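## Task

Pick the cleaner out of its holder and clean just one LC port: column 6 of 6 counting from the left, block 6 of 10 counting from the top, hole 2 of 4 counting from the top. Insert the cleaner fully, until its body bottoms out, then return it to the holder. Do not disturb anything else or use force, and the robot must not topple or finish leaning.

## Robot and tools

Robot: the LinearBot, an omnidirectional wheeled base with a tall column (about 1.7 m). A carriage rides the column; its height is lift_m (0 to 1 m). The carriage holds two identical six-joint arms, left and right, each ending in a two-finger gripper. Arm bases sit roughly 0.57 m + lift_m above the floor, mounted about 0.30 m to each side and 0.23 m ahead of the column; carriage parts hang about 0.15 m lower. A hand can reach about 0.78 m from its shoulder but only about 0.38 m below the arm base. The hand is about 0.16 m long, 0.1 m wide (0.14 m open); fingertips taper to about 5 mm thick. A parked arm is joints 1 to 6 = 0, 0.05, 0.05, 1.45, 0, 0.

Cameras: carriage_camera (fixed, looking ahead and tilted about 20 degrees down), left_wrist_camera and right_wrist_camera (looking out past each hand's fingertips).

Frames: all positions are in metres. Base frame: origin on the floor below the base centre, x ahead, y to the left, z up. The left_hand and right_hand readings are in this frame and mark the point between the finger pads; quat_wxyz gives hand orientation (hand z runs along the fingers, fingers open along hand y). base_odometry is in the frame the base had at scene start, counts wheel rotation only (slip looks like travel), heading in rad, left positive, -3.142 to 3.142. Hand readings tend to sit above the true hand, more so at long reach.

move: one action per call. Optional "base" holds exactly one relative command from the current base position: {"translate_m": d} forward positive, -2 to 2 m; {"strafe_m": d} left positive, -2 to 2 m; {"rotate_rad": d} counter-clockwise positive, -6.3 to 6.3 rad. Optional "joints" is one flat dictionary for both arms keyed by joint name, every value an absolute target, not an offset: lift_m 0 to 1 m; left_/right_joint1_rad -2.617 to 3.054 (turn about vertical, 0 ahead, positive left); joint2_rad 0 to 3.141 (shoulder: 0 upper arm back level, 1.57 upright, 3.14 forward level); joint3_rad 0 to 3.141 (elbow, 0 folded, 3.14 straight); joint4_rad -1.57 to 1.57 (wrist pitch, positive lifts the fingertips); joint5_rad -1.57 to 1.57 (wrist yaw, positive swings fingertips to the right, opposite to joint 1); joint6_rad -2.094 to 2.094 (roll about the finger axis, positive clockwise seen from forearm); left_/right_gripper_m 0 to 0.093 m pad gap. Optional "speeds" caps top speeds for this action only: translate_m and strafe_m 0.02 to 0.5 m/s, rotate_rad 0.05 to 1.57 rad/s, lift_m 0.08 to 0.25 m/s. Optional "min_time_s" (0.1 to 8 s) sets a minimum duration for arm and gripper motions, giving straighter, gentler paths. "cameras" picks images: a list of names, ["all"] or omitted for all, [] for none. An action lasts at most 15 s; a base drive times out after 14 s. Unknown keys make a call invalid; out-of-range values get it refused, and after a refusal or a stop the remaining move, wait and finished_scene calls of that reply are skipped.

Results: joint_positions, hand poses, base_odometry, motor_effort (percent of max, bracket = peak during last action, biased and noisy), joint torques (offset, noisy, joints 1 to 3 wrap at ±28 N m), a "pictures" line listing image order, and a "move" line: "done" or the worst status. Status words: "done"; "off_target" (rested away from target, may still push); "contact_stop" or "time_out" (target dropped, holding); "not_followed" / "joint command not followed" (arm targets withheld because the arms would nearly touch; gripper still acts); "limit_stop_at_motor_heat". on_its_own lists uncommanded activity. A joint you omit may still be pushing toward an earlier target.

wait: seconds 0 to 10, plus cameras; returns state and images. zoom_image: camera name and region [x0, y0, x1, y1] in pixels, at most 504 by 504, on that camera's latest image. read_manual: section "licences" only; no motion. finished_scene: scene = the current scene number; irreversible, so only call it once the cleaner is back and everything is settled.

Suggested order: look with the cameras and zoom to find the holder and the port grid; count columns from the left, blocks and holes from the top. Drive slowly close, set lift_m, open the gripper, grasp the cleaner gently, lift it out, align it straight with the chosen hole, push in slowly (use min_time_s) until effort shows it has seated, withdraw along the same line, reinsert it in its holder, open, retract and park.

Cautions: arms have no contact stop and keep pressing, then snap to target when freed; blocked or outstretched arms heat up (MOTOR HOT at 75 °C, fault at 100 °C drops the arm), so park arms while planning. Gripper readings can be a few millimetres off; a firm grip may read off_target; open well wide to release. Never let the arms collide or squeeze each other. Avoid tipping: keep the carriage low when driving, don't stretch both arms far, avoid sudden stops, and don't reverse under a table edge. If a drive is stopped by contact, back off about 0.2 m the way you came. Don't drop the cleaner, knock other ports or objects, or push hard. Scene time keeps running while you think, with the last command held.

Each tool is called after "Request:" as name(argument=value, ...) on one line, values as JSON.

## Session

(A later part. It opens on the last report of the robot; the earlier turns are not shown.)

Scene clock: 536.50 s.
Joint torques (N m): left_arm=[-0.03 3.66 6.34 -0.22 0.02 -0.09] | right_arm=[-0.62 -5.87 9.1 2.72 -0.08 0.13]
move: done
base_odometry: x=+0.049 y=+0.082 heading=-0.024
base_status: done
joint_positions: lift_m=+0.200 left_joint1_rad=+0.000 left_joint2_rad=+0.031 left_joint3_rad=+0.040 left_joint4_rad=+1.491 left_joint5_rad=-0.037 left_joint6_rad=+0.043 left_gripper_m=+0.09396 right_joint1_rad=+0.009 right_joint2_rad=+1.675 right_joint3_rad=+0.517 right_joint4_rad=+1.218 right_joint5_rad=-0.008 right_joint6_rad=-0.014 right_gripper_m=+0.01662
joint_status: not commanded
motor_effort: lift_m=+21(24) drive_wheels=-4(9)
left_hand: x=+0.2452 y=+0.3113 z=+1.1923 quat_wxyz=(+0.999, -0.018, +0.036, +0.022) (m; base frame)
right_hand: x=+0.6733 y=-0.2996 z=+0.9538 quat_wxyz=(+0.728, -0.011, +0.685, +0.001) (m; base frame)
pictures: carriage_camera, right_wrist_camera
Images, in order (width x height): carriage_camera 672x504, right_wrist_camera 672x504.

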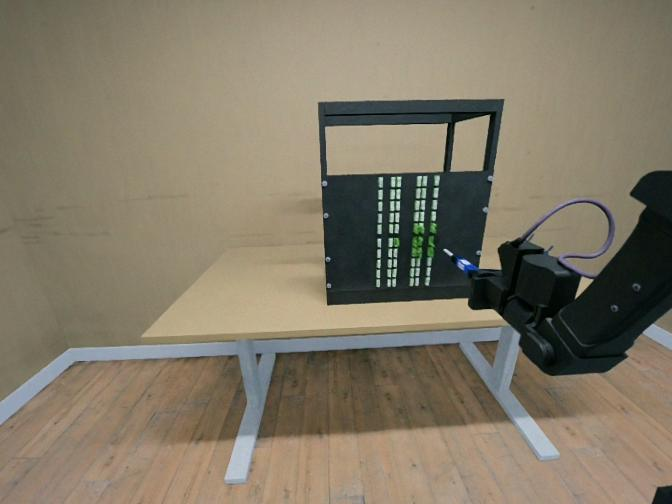

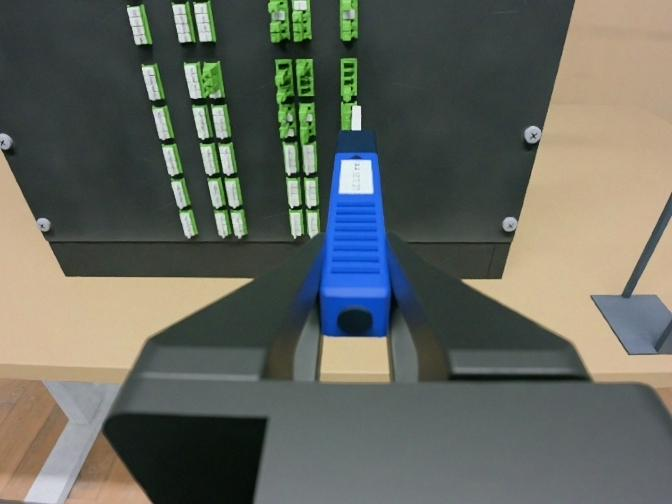

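Request:
move(joints={"right_joint1_rad": 0.048, "right_joint5_rad": 0.0425, "lift_m": 0.205}, base={"translate_m": 0.035}, speeds={"translate_m": 0.05}, min_time_s=1, cameras=["right_wrist_camera"])

Request:
zoom_image(camera="right_wrist_camera", region=[300, 20, 420, 150])

Request:
zoom_image(camera="right_wrist_camera", region=[0, 180, 160, 360])

Request:
zoom_image(camera="right_wrist_camera", region=[450, 150, 650, 350])

Scene clock: 562.00 s.
Joint torques (N m): left_arm=[-0.03 3.63 6.32 -0.25 0.02 -0.08] | right_arm=[-0.18 -5.97 9.06 2.7 0 0.12]
move: done
base_odometry: x=+0.084 y=+0.082 heading=-0.023
base_status: done
joint_positions: lift_m=+0.205 left_joint1_rad=+0.000 left_joint2_rad=+0.031 left_joint3_rad=+0.040 left_joint4_rad=+1.492 left_joint5_rad=-0.037 left_joint6_rad=+0.043 left_gripper_m=+0.09396 right_joint1_rad=+0.042 right_joint2_rad=+1.677 right_joint3_rad=+0.518 right_joint4_rad=+1.221 right_joint5_rad=+0.032 right_joint6_rad=-0.014 right_gripper_m=+0.01662
joint_status: all done
motor_effort: lift_m=+27(30) drive_wheels=-4(15)
left_hand: x=+0.2450 y=+0.3113 z=+1.1969 quat_wxyz=(+0.999, -0.018, +0.036, +0.022) (m; base frame)
right_hand: x=+0.6733 y=-0.2915 z=+0.9589 quat_wxyz=(+0.729, -0.008, +0.685, -0.001) (m; base frame)
pictures: right_wrist_camera
Images, in order (width x height): right_wrist_camera 672x504.

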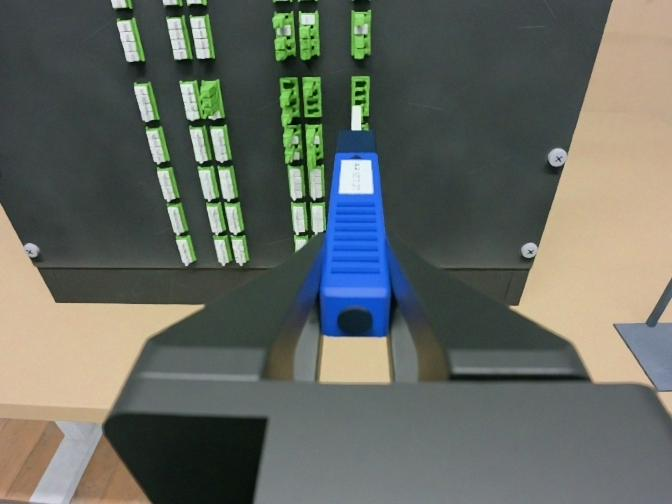

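Scaled by 3.877 from the camera's 672x504 image, which has a finer 960x720 frame.

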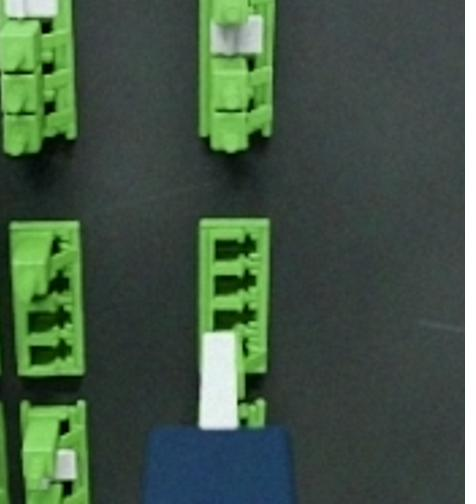

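Scaled by 2.800 from the camera's 672x504 image, which has a finer 960x720 frame.

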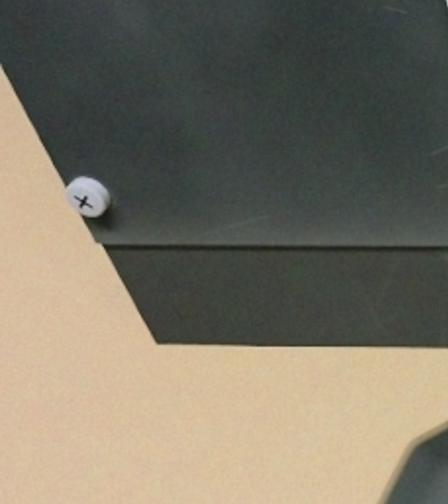

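Scaled by 2.520 from the camera's 672x504 image, which has a finer 960x720 frame.

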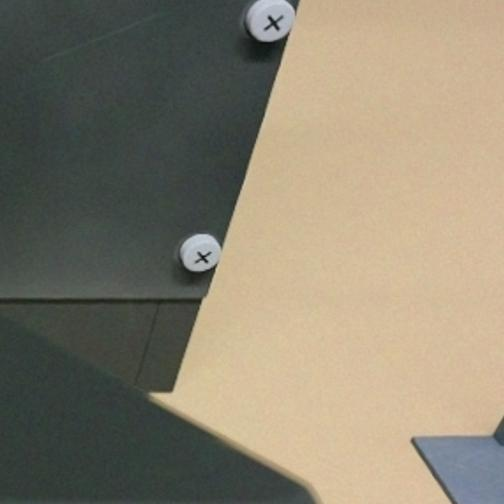

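Request:
move(joints={"right_joint1_rad": 0.0275, "right_joint5_rad": 0.0145}, base={"translate_m": 0.02}, speeds={"translate_m": 0.04}, min_time_s=1, cameras=["right_wrist_camera", "carriage_camera"])

Request:
zoom_image(camera="right_wrist_camera", region=[310, 60, 410, 160])

Request:
zoom_image(camera="right_wrist_camera", region=[120, 60, 400, 180])

Request:
zoom_image(camera="carriage_camera", region=[390, 200, 490, 300])

Scene clock: 575.17 s.
Joint torques (N m): left_arm=[-0.05 3.64 6.31 -0.24 0.01 -0.09] | right_arm=[-1.07 -5.96 9.07 2.71 -0.23 0.12]
move: done
base_odometry: x=+0.104 y=+0.082 heading=-0.022
base_status: done
joint_positions: lift_m=+0.205 left_joint1_rad=+0.000 left_joint2_rad=+0.031 left_joint3_rad=+0.040 left_joint4_rad=+1.492 left_joint5_rad=-0.037 left_joint6_rad=+0.043 left_gripper_m=+0.09396 right_joint1_rad=+0.033 right_joint2_rad=+1.677 right_joint3_rad=+0.518 right_joint4_rad=+1.221 right_joint5_rad=+0.024 right_joint6_rad=-0.014 right_gripper_m=+0.01662
joint_status: all done
motor_effort: lift_m=+27(27) drive_wheels=-4(13)
left_hand: x=+0.2448 y=+0.3113 z=+1.1969 quat_wxyz=(+0.999, -0.018, +0.035, +0.022) (m; base frame)
right_hand: x=+0.6734 y=-0.2942 z=+0.9587 quat_wxyz=(+0.729, -0.007, +0.685, -0.001) (m; base frame)
pictures: carriage_camera, right_wrist_camera
Images, in order (width x height): carriage_camera 672x504, right_wrist_camera 672x504.

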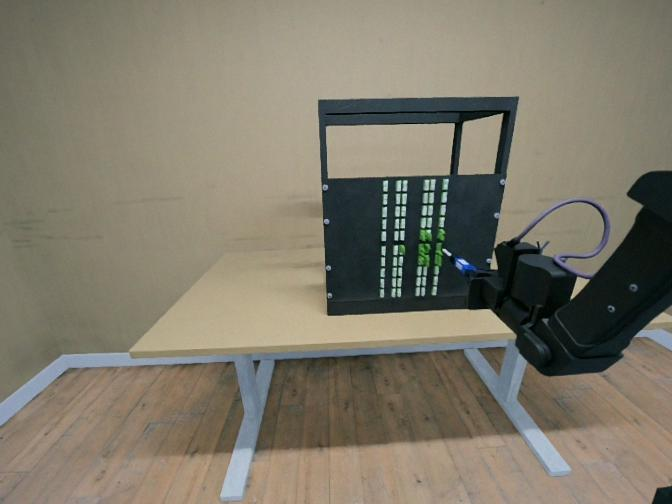

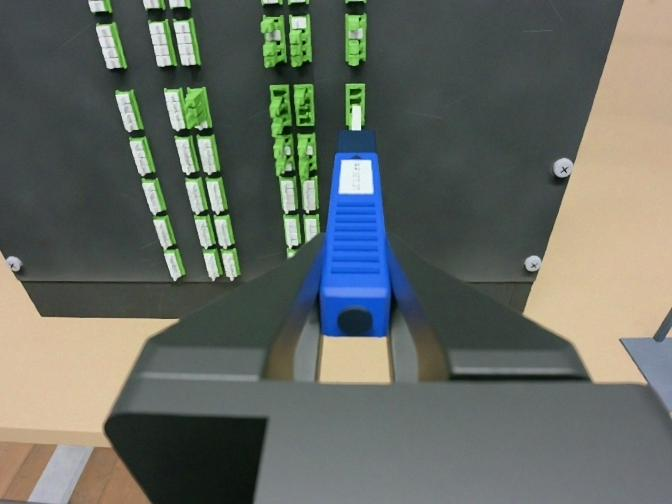

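Scaled by 5.040 from the camera's 672x504 image, which has a finer 960x720 frame.

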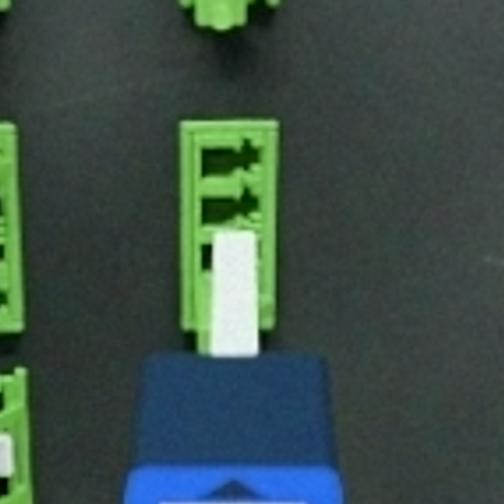

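Scaled by 1.800 from the camera's 672x504 image, which has a finer 960x720 frame.

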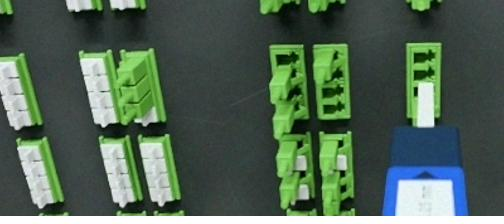

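Scaled by 5.040 from the camera's 672x504 image, which has a finer 960x720 frame.

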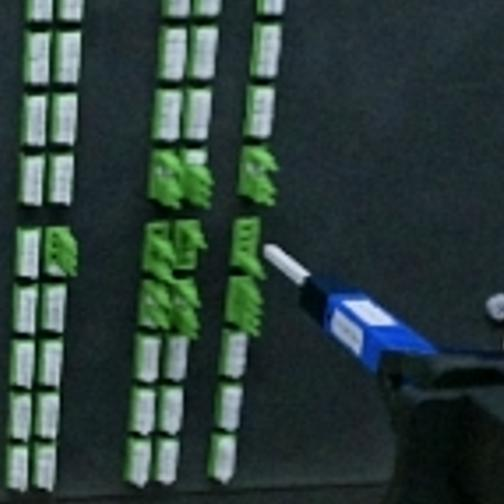

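Request:
zoom_image(camera="right_wrist_camera", region=[335, 75, 385, 140])

Scaled by 7.754 from the camera's 672x504 image, which has a finer 960x720 frame.

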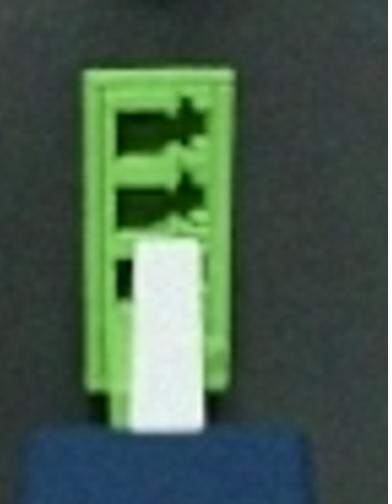

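Request:
move(joints={"left_joint1_rad": -0.817, "left_joint5_rad": -0.45, "left_joint6_rad": -1.5708, "right_joint1_rad": 0.043, "right_joint5_rad": 0.0425}, min_time_s=1.5, cameras=[])

Request:
move(joints={"left_joint2_rad": 2.489, "left_joint3_rad": 1.854, "left_joint4_rad": 0.685}, min_time_s=3)

Scene clock: 623.47 s.
Joint torques (N m): left_arm=[-0.65 3.56 6.46 -0.15 0.25 -0.15] | right_arm=[-0.17 -5.97 9.07 2.7 0.01 0.12]
move: done
base_odometry: x=+0.104 y=+0.082 heading=-0.022
base_status: not commanded
joint_positions: lift_m=+0.205 left_joint1_rad=-0.809 left_joint2_rad=+0.031 left_joint3_rad=+0.040 left_joint4_rad=+1.492 left_joint5_rad=-0.436 left_joint6_rad=-1.562 left_gripper_m=+0.09397 right_joint1_rad=+0.037 right_joint2_rad=+1.677 right_joint3_rad=+0.518 right_joint4_rad=+1.221 right_joint5_rad=+0.033 right_joint6_rad=-0.014 right_gripper_m=+0.01662
joint_status: all done
motor_effort: lift_m=+26(26) drive_wheels=-3(4)
left_hand: x=+0.2911 y=+0.3430 z=+1.1810 quat_wxyz=(+0.374, -0.214, -0.048, -0.901) (m; base frame)
right_hand: x=+0.6734 y=-0.2940 z=+0.9587 quat_wxyz=(+0.729, -0.005, +0.685, -0.003) (m; base frame)
pictures: none
No camera images: "cameras" was empty.

Scene clock: 626.77 s.
Joint torques (N m): left_arm=[-0.68 -12.19 10.14 2.16 -0.07 -0.1] | right_arm=[-0.16 -5.97 9.03 2.7 -0.02 0.13]
move: done
base_odometry: x=+0.104 y=+0.082 heading=-0.022
base_status: not commanded
joint_positions: lift_m=+0.205 left_joint1_rad=-0.809 left_joint2_rad=+2.469 left_joint3_rad=+1.833 left_joint4_rad=+0.696 left_joint5_rad=-0.444 left_joint6_rad=-1.564 left_gripper_m=+0.09397 right_joint1_rad=+0.037 right_joint2_rad=+1.677 right_joint3_rad=+0.518 right_joint4_rad=+1.221 right_joint5_rad=+0.034 right_joint6_rad=-0.014 right_gripper_m=+0.01662
joint_status: all done
motor_effort: lift_m=+23(27) drive_wheels=-3(5)
left_hand: x=+0.7556 y=-0.1419 z=+0.9627 quat_wxyz=(+0.407, -0.396, +0.562, -0.602) (m; base frame)
right_hand: x=+0.6734 y=-0.2941 z=+0.9587 quat_wxyz=(+0.729, -0.005, +0.685, -0.003) (m; base frame)
pictures: carriage_camera, left_wrist_camera, right_wrist_camera
Images, in order (width x height): carriage_camera 672x504, left_wrist_camera 672x504, right_wrist_camera 672x504.

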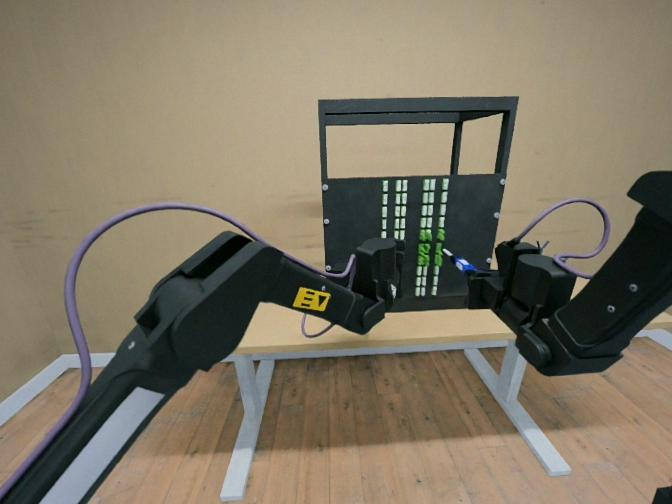

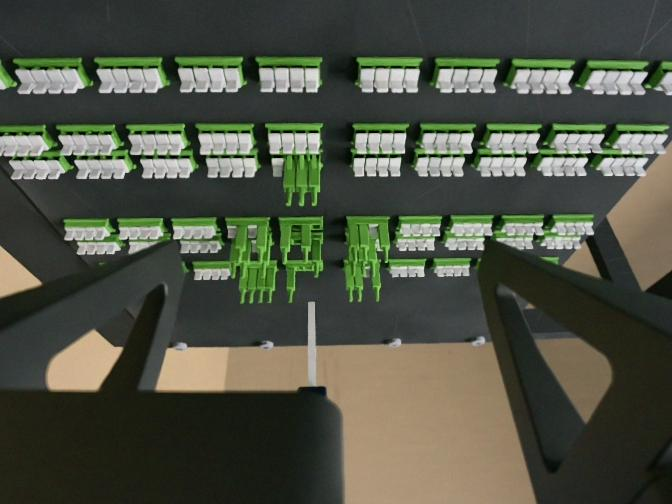

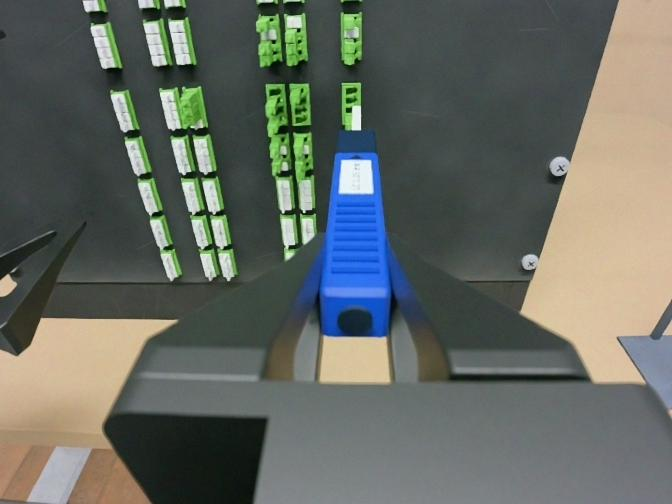

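Excellent side view. Zoom.

Request:
zoom_image(camera="left_wrist_camera", region=[220, 200, 420, 400])

Request:
zoom_image(camera="right_wrist_camera", region=[335, 75, 385, 140])

Scaled by 2.520 from the camera's 672x504 image, which has a finer 960x720 frame.

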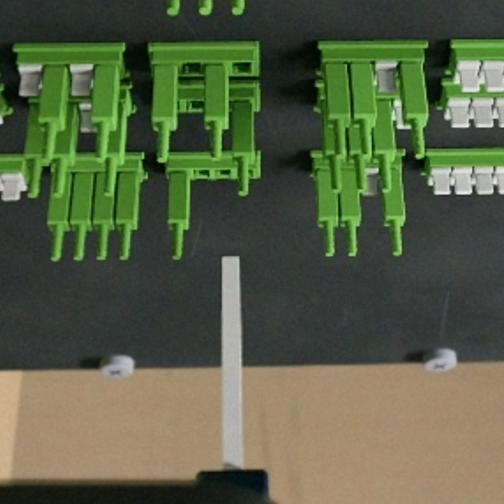

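Scaled by 7.754 from the camera's 672x504 image, which has a finer 960x720 frame.

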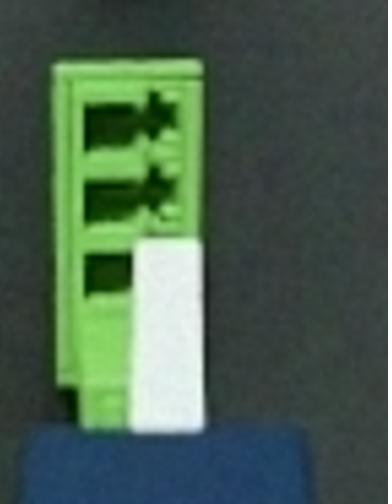

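Request:
move(joints={"right_joint1_rad": 0.057, "right_joint5_rad": 0.053}, min_time_s=0.5, cameras=["left_wrist_camera", "right_wrist_camera"])

Request:
zoom_image(camera="left_wrist_camera", region=[270, 250, 340, 320])

Request:
zoom_image(camera="right_wrist_camera", region=[335, 75, 385, 140])

Request:
zoom_image(camera="right_wrist_camera", region=[450, 150, 650, 350])

Request:
zoom_image(camera="right_wrist_camera", region=[80, 0, 400, 120])

Scene clock: 639.67 s.
Joint torques (N m): left_arm=[-0.72 -12.3 10.14 2.17 -0.06 -0.09] | right_arm=[-0.21 -5.96 9.05 2.7 0 0.13]
move: done
base_odometry: x=+0.104 y=+0.082 heading=-0.022
base_status: not commanded
joint_positions: lift_m=+0.205 left_joint1_rad=-0.809 left_joint2_rad=+2.469 left_joint3_rad=+1.833 left_joint4_rad=+0.696 left_joint5_rad=-0.444 left_joint6_rad=-1.564 left_gripper_m=+0.09397 right_joint1_rad=+0.052 right_joint2_rad=+1.677 right_joint3_rad=+0.518 right_joint4_rad=+1.221 right_joint5_rad=+0.043 right_joint6_rad=-0.014 right_gripper_m=+0.01662
joint_status: all done
motor_effort: lift_m=+26(27) drive_wheels=-2(4)
left_hand: x=+0.7556 y=-0.1419 z=+0.9627 quat_wxyz=(+0.407, -0.396, +0.562, -0.602) (m; base frame)
right_hand: x=+0.6732 y=-0.2891 z=+0.9587 quat_wxyz=(+0.729, -0.007, +0.685, -0.001) (m; base frame)
pictures: left_wrist_camera, right_wrist_camera
Images, in order (width x height): left_wrist_camera 672x504, right_wrist_camera 672x504.

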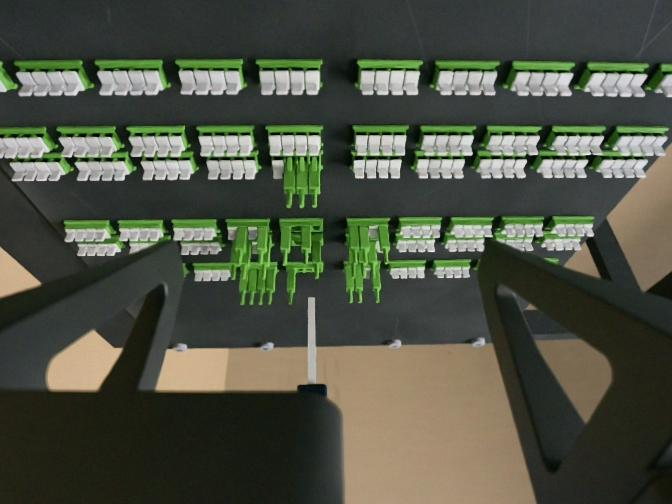

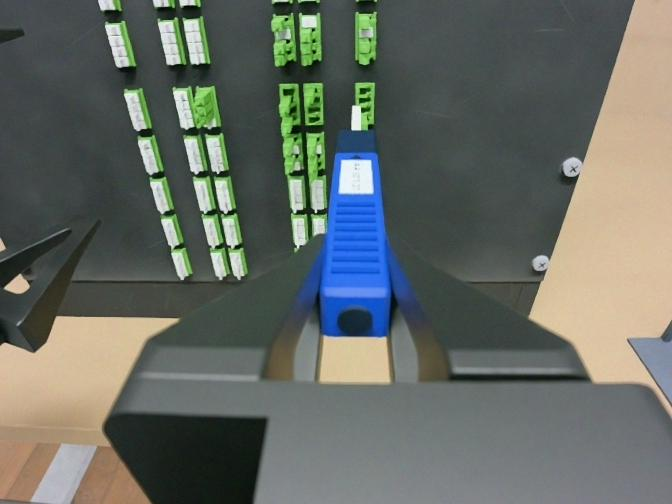

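Scaled by 7.200 from the camera's 672x504 image, which has a finer 960x720 frame.

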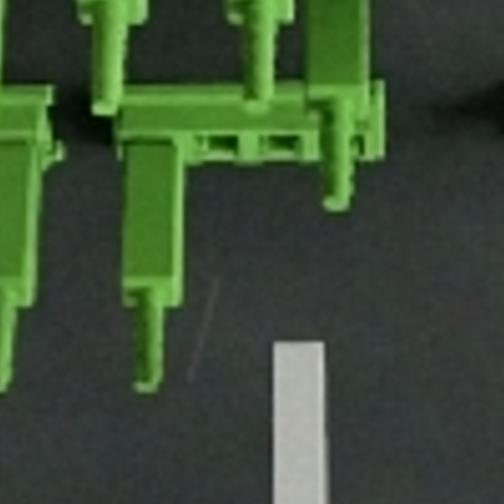

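Scaled by 7.754 from the camera's 672x504 image, which has a finer 960x720 frame.

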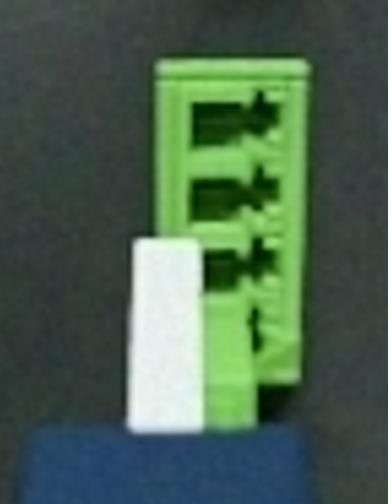

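Scaled by 2.520 from the camera's 672x504 image, which has a finer 960x720 frame.

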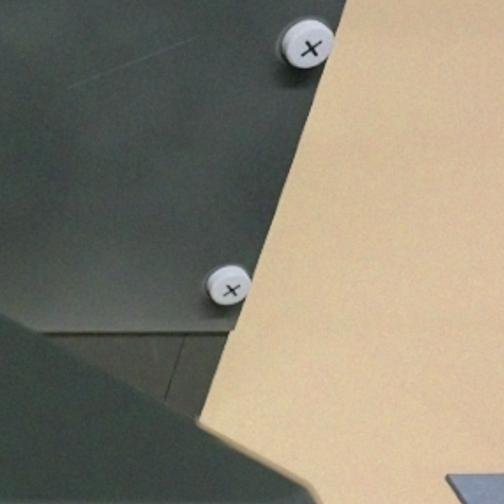

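Scaled by 1.575 from the camera's 672x504 image, which has a finer 960x720 frame.

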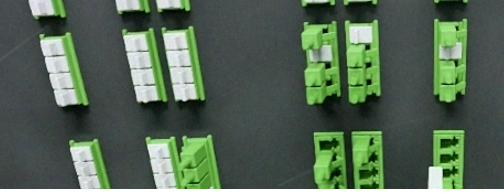

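Request:
move(joints={"right_joint1_rad": 0.0355, "right_joint5_rad": 0.023, "lift_m": 0.2037}, min_time_s=1.0, cameras=["left_wrist_camera", "right_wrist_camera"])

Request:
zoom_image(camera="right_wrist_camera", region=[335, 75, 385, 140])

Request:
zoom_image(camera="left_wrist_camera", region=[270, 250, 340, 320])

Scene clock: 681.67 s.
Joint torques (N m): left_arm=[-0.69 -12.33 10.06 2.19 -0.06 -0.09] | right_arm=[-1.06 -6.01 9.06 2.71 -0.23 0.13]
move: done
base_odometry: x=+0.104 y=+0.082 heading=-0.022
base_status: not commanded
joint_positions: lift_m=+0.204 left_joint1_rad=-0.809 left_joint2_rad=+2.469 left_joint3_rad=+1.834 left_joint4_rad=+0.694 left_joint5_rad=-0.444 left_joint6_rad=-1.564 left_gripper_m=+0.09397 right_joint1_rad=+0.041 right_joint2_rad=+1.677 right_joint3_rad=+0.518 right_joint4_rad=+1.220 right_joint5_rad=+0.033 right_joint6_rad=-0.014 right_gripper_m=+0.01662
joint_status: all done
motor_effort: lift_m=+20(22) drive_wheels=-2(4)
left_hand: x=+0.7556 y=-0.1419 z=+0.9620 quat_wxyz=(+0.406, -0.396, +0.563, -0.601) (m; base frame)
right_hand: x=+0.6733 y=-0.2922 z=+0.9578 quat_wxyz=(+0.728, -0.007, +0.685, -0.001) (m; base frame)
pictures: left_wrist_camera, right_wrist_camera
Images, in order (width x height): left_wrist_camera 672x504, right_wrist_camera 672x504.

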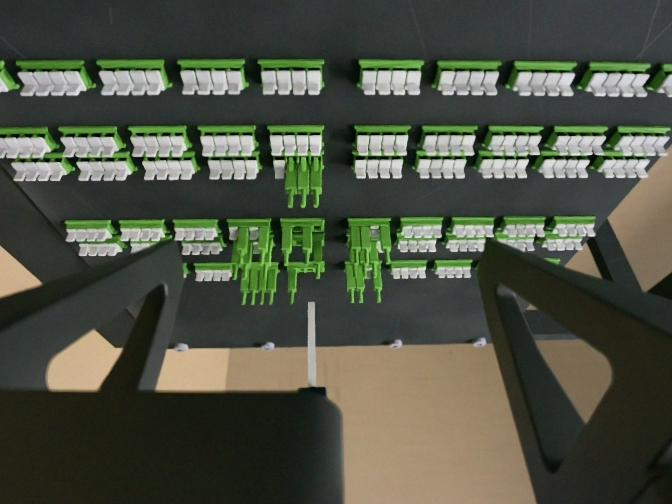

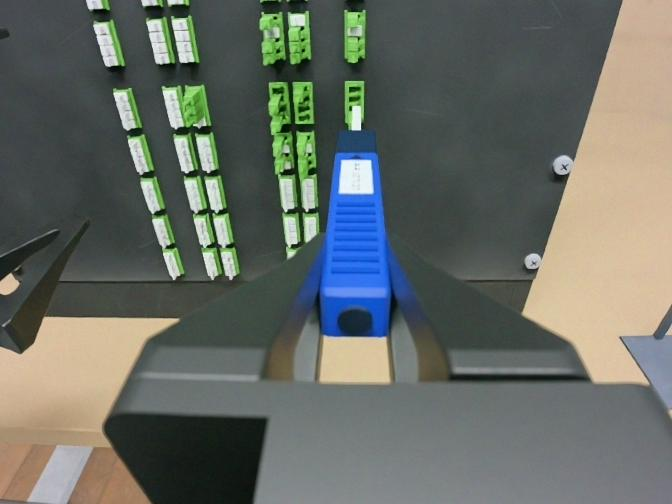

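Scaled by 7.754 from the camera's 672x504 image, which has a finer 960x720 frame.

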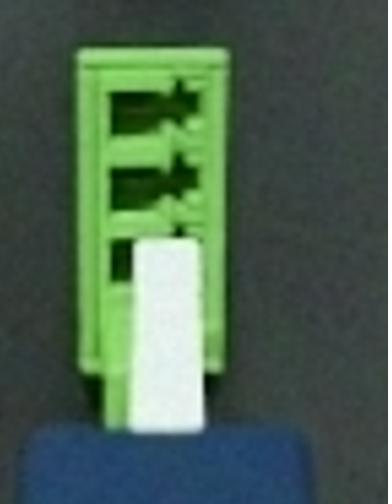

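Scaled by 7.200 from the camera's 672x504 image, which has a finer 960x720 frame.

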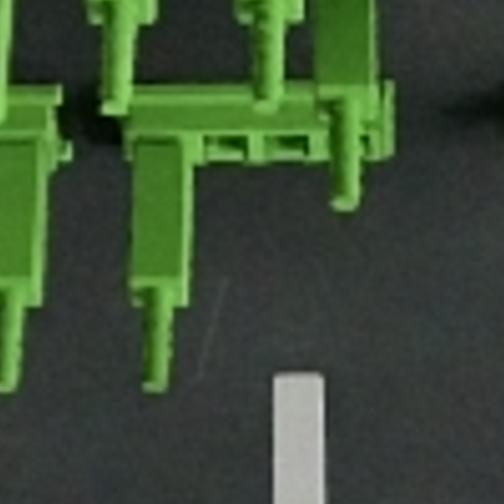

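Request:
move(cameras=["left_wrist_camera", "right_wrist_camera"])

Request:
zoom_image(camera="right_wrist_camera", region=[335, 75, 385, 140])

Request:
zoom_image(camera="left_wrist_camera", region=[270, 250, 340, 320])

Scene clock: 703.07 s.
Joint torques (N m): left_arm=[-0.65 -12.29 10.1 2.19 -0.08 -0.07] | right_arm=[-1.07 -5.98 9.06 2.71 -0.22 0.13]
base_odometry: x=+0.104 y=+0.082 heading=-0.022
base_status: not commanded
joint_positions: lift_m=+0.204 left_joint1_rad=-0.809 left_joint2_rad=+2.469 left_joint3_rad=+1.834 left_joint4_rad=+0.694 left_joint5_rad=-0.444 left_joint6_rad=-1.564 left_gripper_m=+0.09397 right_joint1_rad=+0.041 right_joint2_rad=+1.677 right_joint3_rad=+0.518 right_joint4_rad=+1.220 right_joint5_rad=+0.032 right_joint6_rad=-0.014 right_gripper_m=+0.01662
joint_status: all done
motor_effort: lift_m=+20(22) drive_wheels=-4(4)
left_hand: x=+0.7556 y=-0.1419 z=+0.9620 quat_wxyz=(+0.406, -0.396, +0.563, -0.601) (m; base frame)
right_hand: x=+0.6733 y=-0.2920 z=+0.9578 quat_wxyz=(+0.728, -0.007, +0.685, -0.001) (m; base frame)
pictures: left_wrist_camera, right_wrist_camera
Images, in order (width x height): left_wrist_camera 672x504, right_wrist_camera 672x504.

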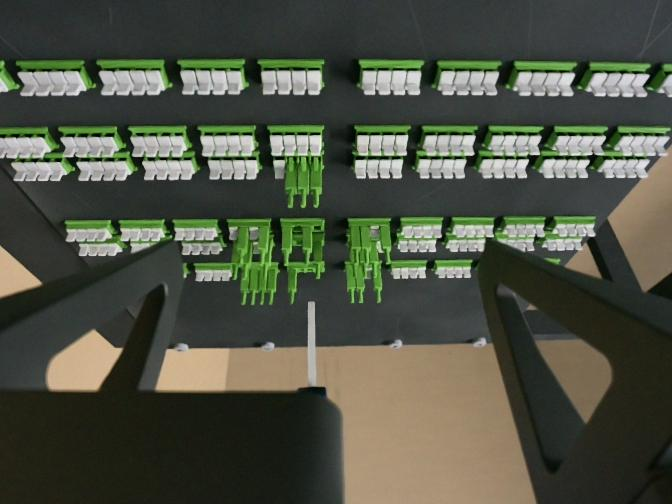

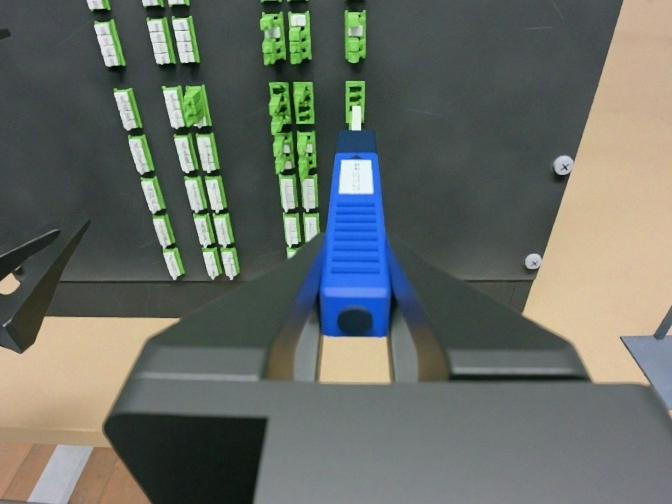

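Scaled by 7.754 from the camera's 672x504 image, which has a finer 960x720 frame.

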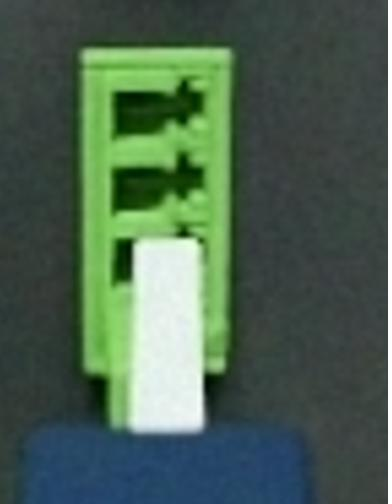

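Scaled by 7.200 from the camera's 672x504 image, which has a finer 960x720 frame.

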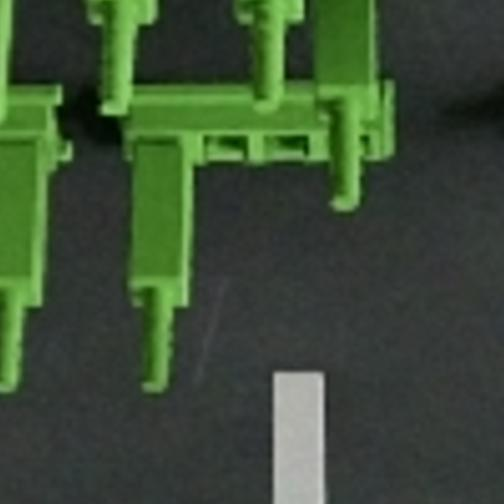

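Request:
move(joints={"right_joint1_rad": 0.052, "right_joint5_rad": 0.0455}, min_time_s=1.0, cameras=["left_wrist_camera", "right_wrist_camera"])

Request:
zoom_image(camera="right_wrist_camera", region=[335, 75, 385, 140])

Request:
zoom_image(camera="left_wrist_camera", region=[260, 250, 370, 400])

Scene clock: 720.53 s.
Joint torques (N m): left_arm=[-0.69 -12.3 10.04 2.19 -0.05 -0.08] | right_arm=[-0.18 -5.96 9.05 2.71 -0.01 0.13]
move: done
base_odometry: x=+0.104 y=+0.082 heading=-0.022
base_status: not commanded
joint_positions: lift_m=+0.204 left_joint1_rad=-0.809 left_joint2_rad=+2.469 left_joint3_rad=+1.834 left_joint4_rad=+0.694 left_joint5_rad=-0.444 left_joint6_rad=-1.564 left_gripper_m=+0.09397 right_joint1_rad=+0.046 right_joint2_rad=+1.677 right_joint3_rad=+0.518 right_joint4_rad=+1.220 right_joint5_rad=+0.035 right_joint6_rad=-0.014 right_gripper_m=+0.01662
joint_status: all done
motor_effort: lift_m=+21(22) drive_wheels=-3(5)
left_hand: x=+0.7556 y=-0.1419 z=+0.9620 quat_wxyz=(+0.406, -0.396, +0.563, -0.601) (m; base frame)
right_hand: x=+0.6733 y=-0.2904 z=+0.9578 quat_wxyz=(+0.728, -0.008, +0.685, +0.000) (m; base frame)
pictures: left_wrist_camera, right_wrist_camera
Images, in order (width x height): left_wrist_camera 672x504, right_wrist_camera 672x504.

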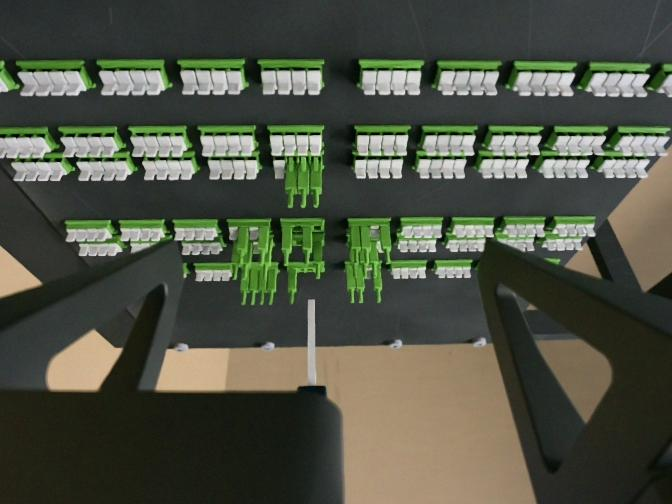

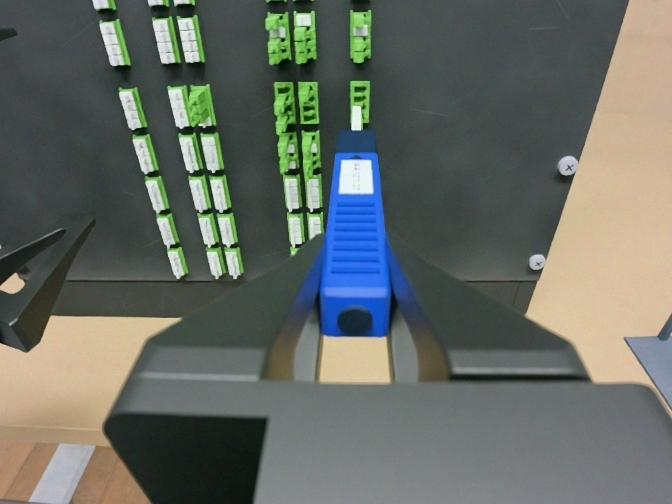

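Scaled by 7.754 from the camera's 672x504 image, which has a finer 960x720 frame.

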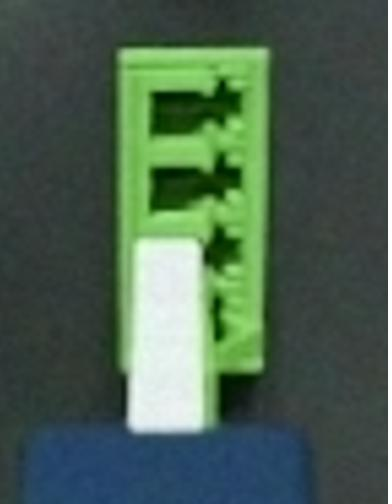

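Scaled by 3.360 from the camera's 672x504 image, which has a finer 960x720 frame.

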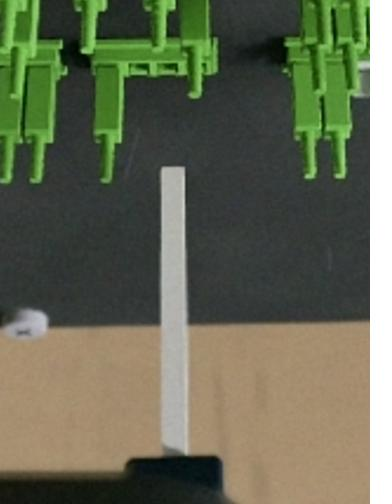

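Request:
zoom_image(camera="left_wrist_camera", region=[285, 256, 327, 306])

Scaled by 10.080 from the camera's 672x504 image, which has a finer 960x720 frame.

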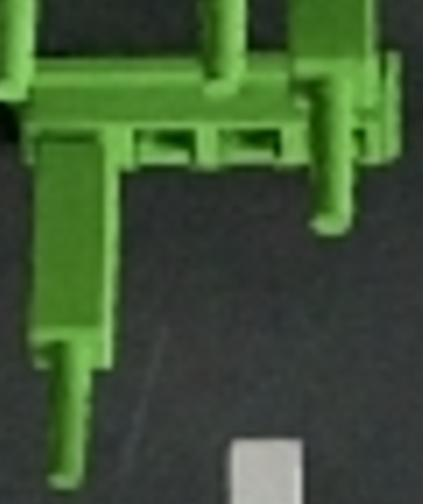

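Request:
move(joints={"right_joint1_rad": 0.0395, "right_joint5_rad": 0.0255, "lift_m": 0.2026}, min_time_s=1.0, cameras=["left_wrist_camera", "right_wrist_camera"])

Request:
zoom_image(camera="right_wrist_camera", region=[335, 75, 385, 140])

Request:
zoom_image(camera="left_wrist_camera", region=[285, 256, 327, 306])

Scene clock: 740.93 s.
Joint torques (N m): left_arm=[-0.73 -12.29 9.92 2.21 -0.07 -0.08] | right_arm=[-1.16 -5.98 9.07 2.73 -0.22 0.13]
move: done
base_odometry: x=+0.104 y=+0.082 heading=-0.022
base_status: not commanded
joint_positions: lift_m=+0.203 left_joint1_rad=-0.809 left_joint2_rad=+2.469 left_joint3_rad=+1.836 left_joint4_rad=+0.693 left_joint5_rad=-0.444 left_joint6_rad=-1.564 left_gripper_m=+0.09397 right_joint1_rad=+0.046 right_joint2_rad=+1.677 right_joint3_rad=+0.518 right_joint4_rad=+1.219 right_joint5_rad=+0.035 right_joint6_rad=-0.014 right_gripper_m=+0.01662
joint_status: all done
motor_effort: lift_m=+20(22) drive_wheels=+5(6)
left_hand: x=+0.7558 y=-0.1421 z=+0.9610 quat_wxyz=(+0.406, -0.396, +0.563, -0.601) (m; base frame)
right_hand: x=+0.6733 y=-0.2902 z=+0.9566 quat_wxyz=(+0.728, -0.008, +0.685, +0.000) (m; base frame)
pictures: left_wrist_camera, right_wrist_camera
Images, in order (width x height): left_wrist_camera 672x504, right_wrist_camera 672x504.

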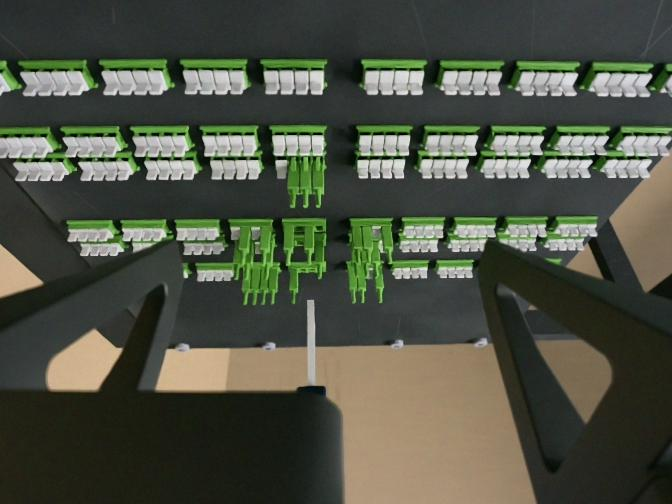

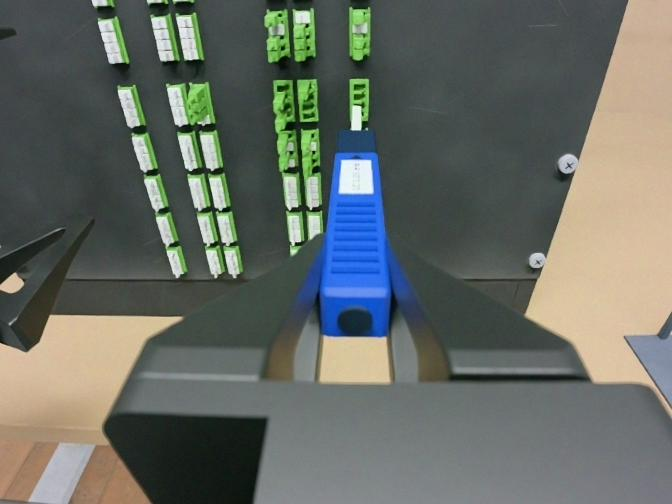

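Scaled by 7.754 from the camera's 672x504 image, which has a finer 960x720 frame.

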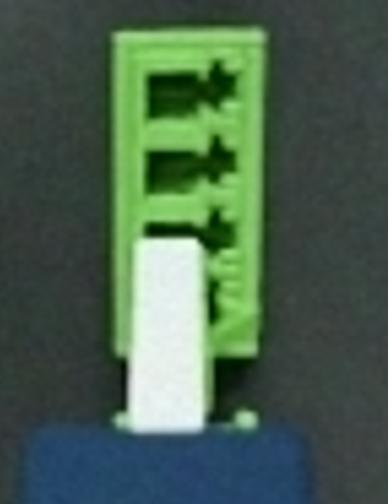

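Scaled by 10.080 from the camera's 672x504 image, which has a finer 960x720 frame.

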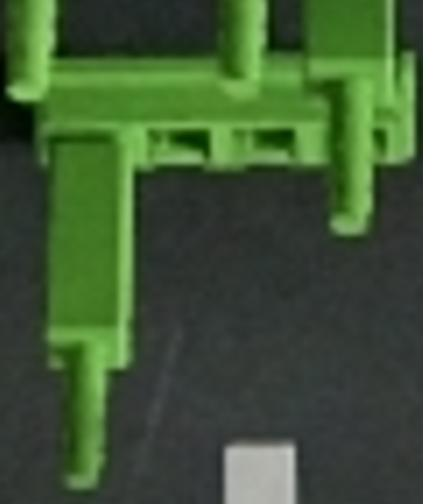

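Request:
move(joints={"lift_m": 0.2029}, base={"translate_m": 0.010}, speeds={"translate_m": 0.02}, cameras=["left_wrist_camera", "right_wrist_camera"])

Request:
zoom_image(camera="right_wrist_camera", region=[335, 75, 385, 140])

Request:
zoom_image(camera="left_wrist_camera", region=[285, 256, 327, 306])

Scene clock: 747.50 s.
Joint torques (N m): left_arm=[-0.77 -12.52 9.87 2.25 -0.07 -0.08] | right_arm=[-1.03 -5.98 9.06 2.71 -0.21 0.13]
move: done
base_odometry: x=+0.114 y=+0.082 heading=-0.022
base_status: done
joint_positions: lift_m=+0.203 left_joint1_rad=-0.809 left_joint2_rad=+2.470 left_joint3_rad=+1.836 left_joint4_rad=+0.689 left_joint5_rad=-0.444 left_joint6_rad=-1.564 left_gripper_m=+0.09397 right_joint1_rad=+0.045 right_joint2_rad=+1.677 right_joint3_rad=+0.518 right_joint4_rad=+1.219 right_joint5_rad=+0.034 right_joint6_rad=-0.014 right_gripper_m=+0.01662
joint_status: all done
motor_effort: lift_m=+23(24) drive_wheels=-3(12)
left_hand: x=+0.7559 y=-0.1422 z=+0.9593 quat_wxyz=(+0.406, -0.396, +0.564, -0.600) (m; base frame)
right_hand: x=+0.6733 y=-0.2906 z=+0.9567 quat_wxyz=(+0.728, -0.008, +0.685, +0.000) (m; base frame)
pictures: left_wrist_camera, right_wrist_camera
Images, in order (width x height): left_wrist_camera 672x504, right_wrist_camera 672x504.

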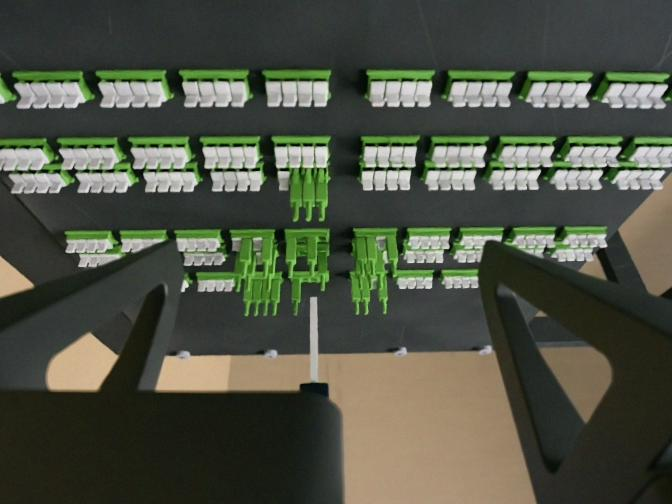

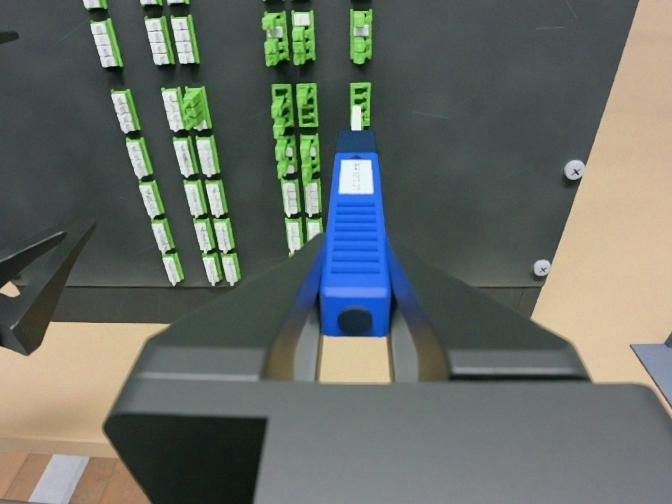

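Scaled by 7.754 from the camera's 672x504 image, which has a finer 960x720 frame.

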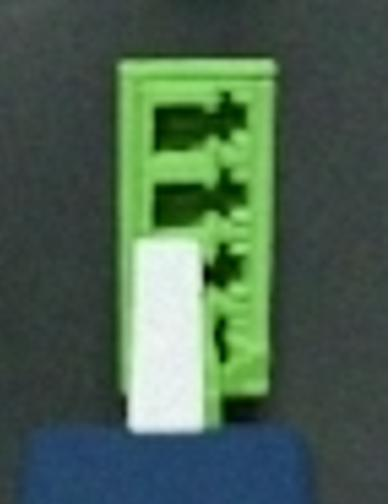

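Scaled by 10.080 from the camera's 672x504 image, which has a finer 960x720 frame.

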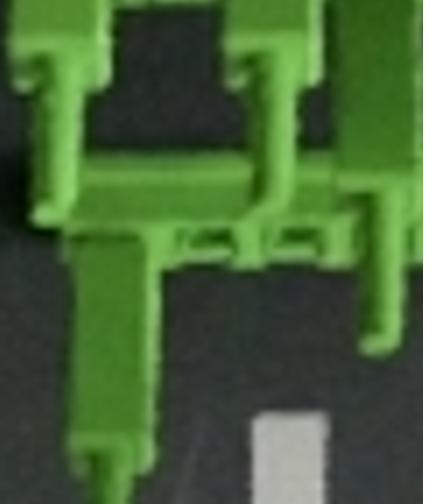

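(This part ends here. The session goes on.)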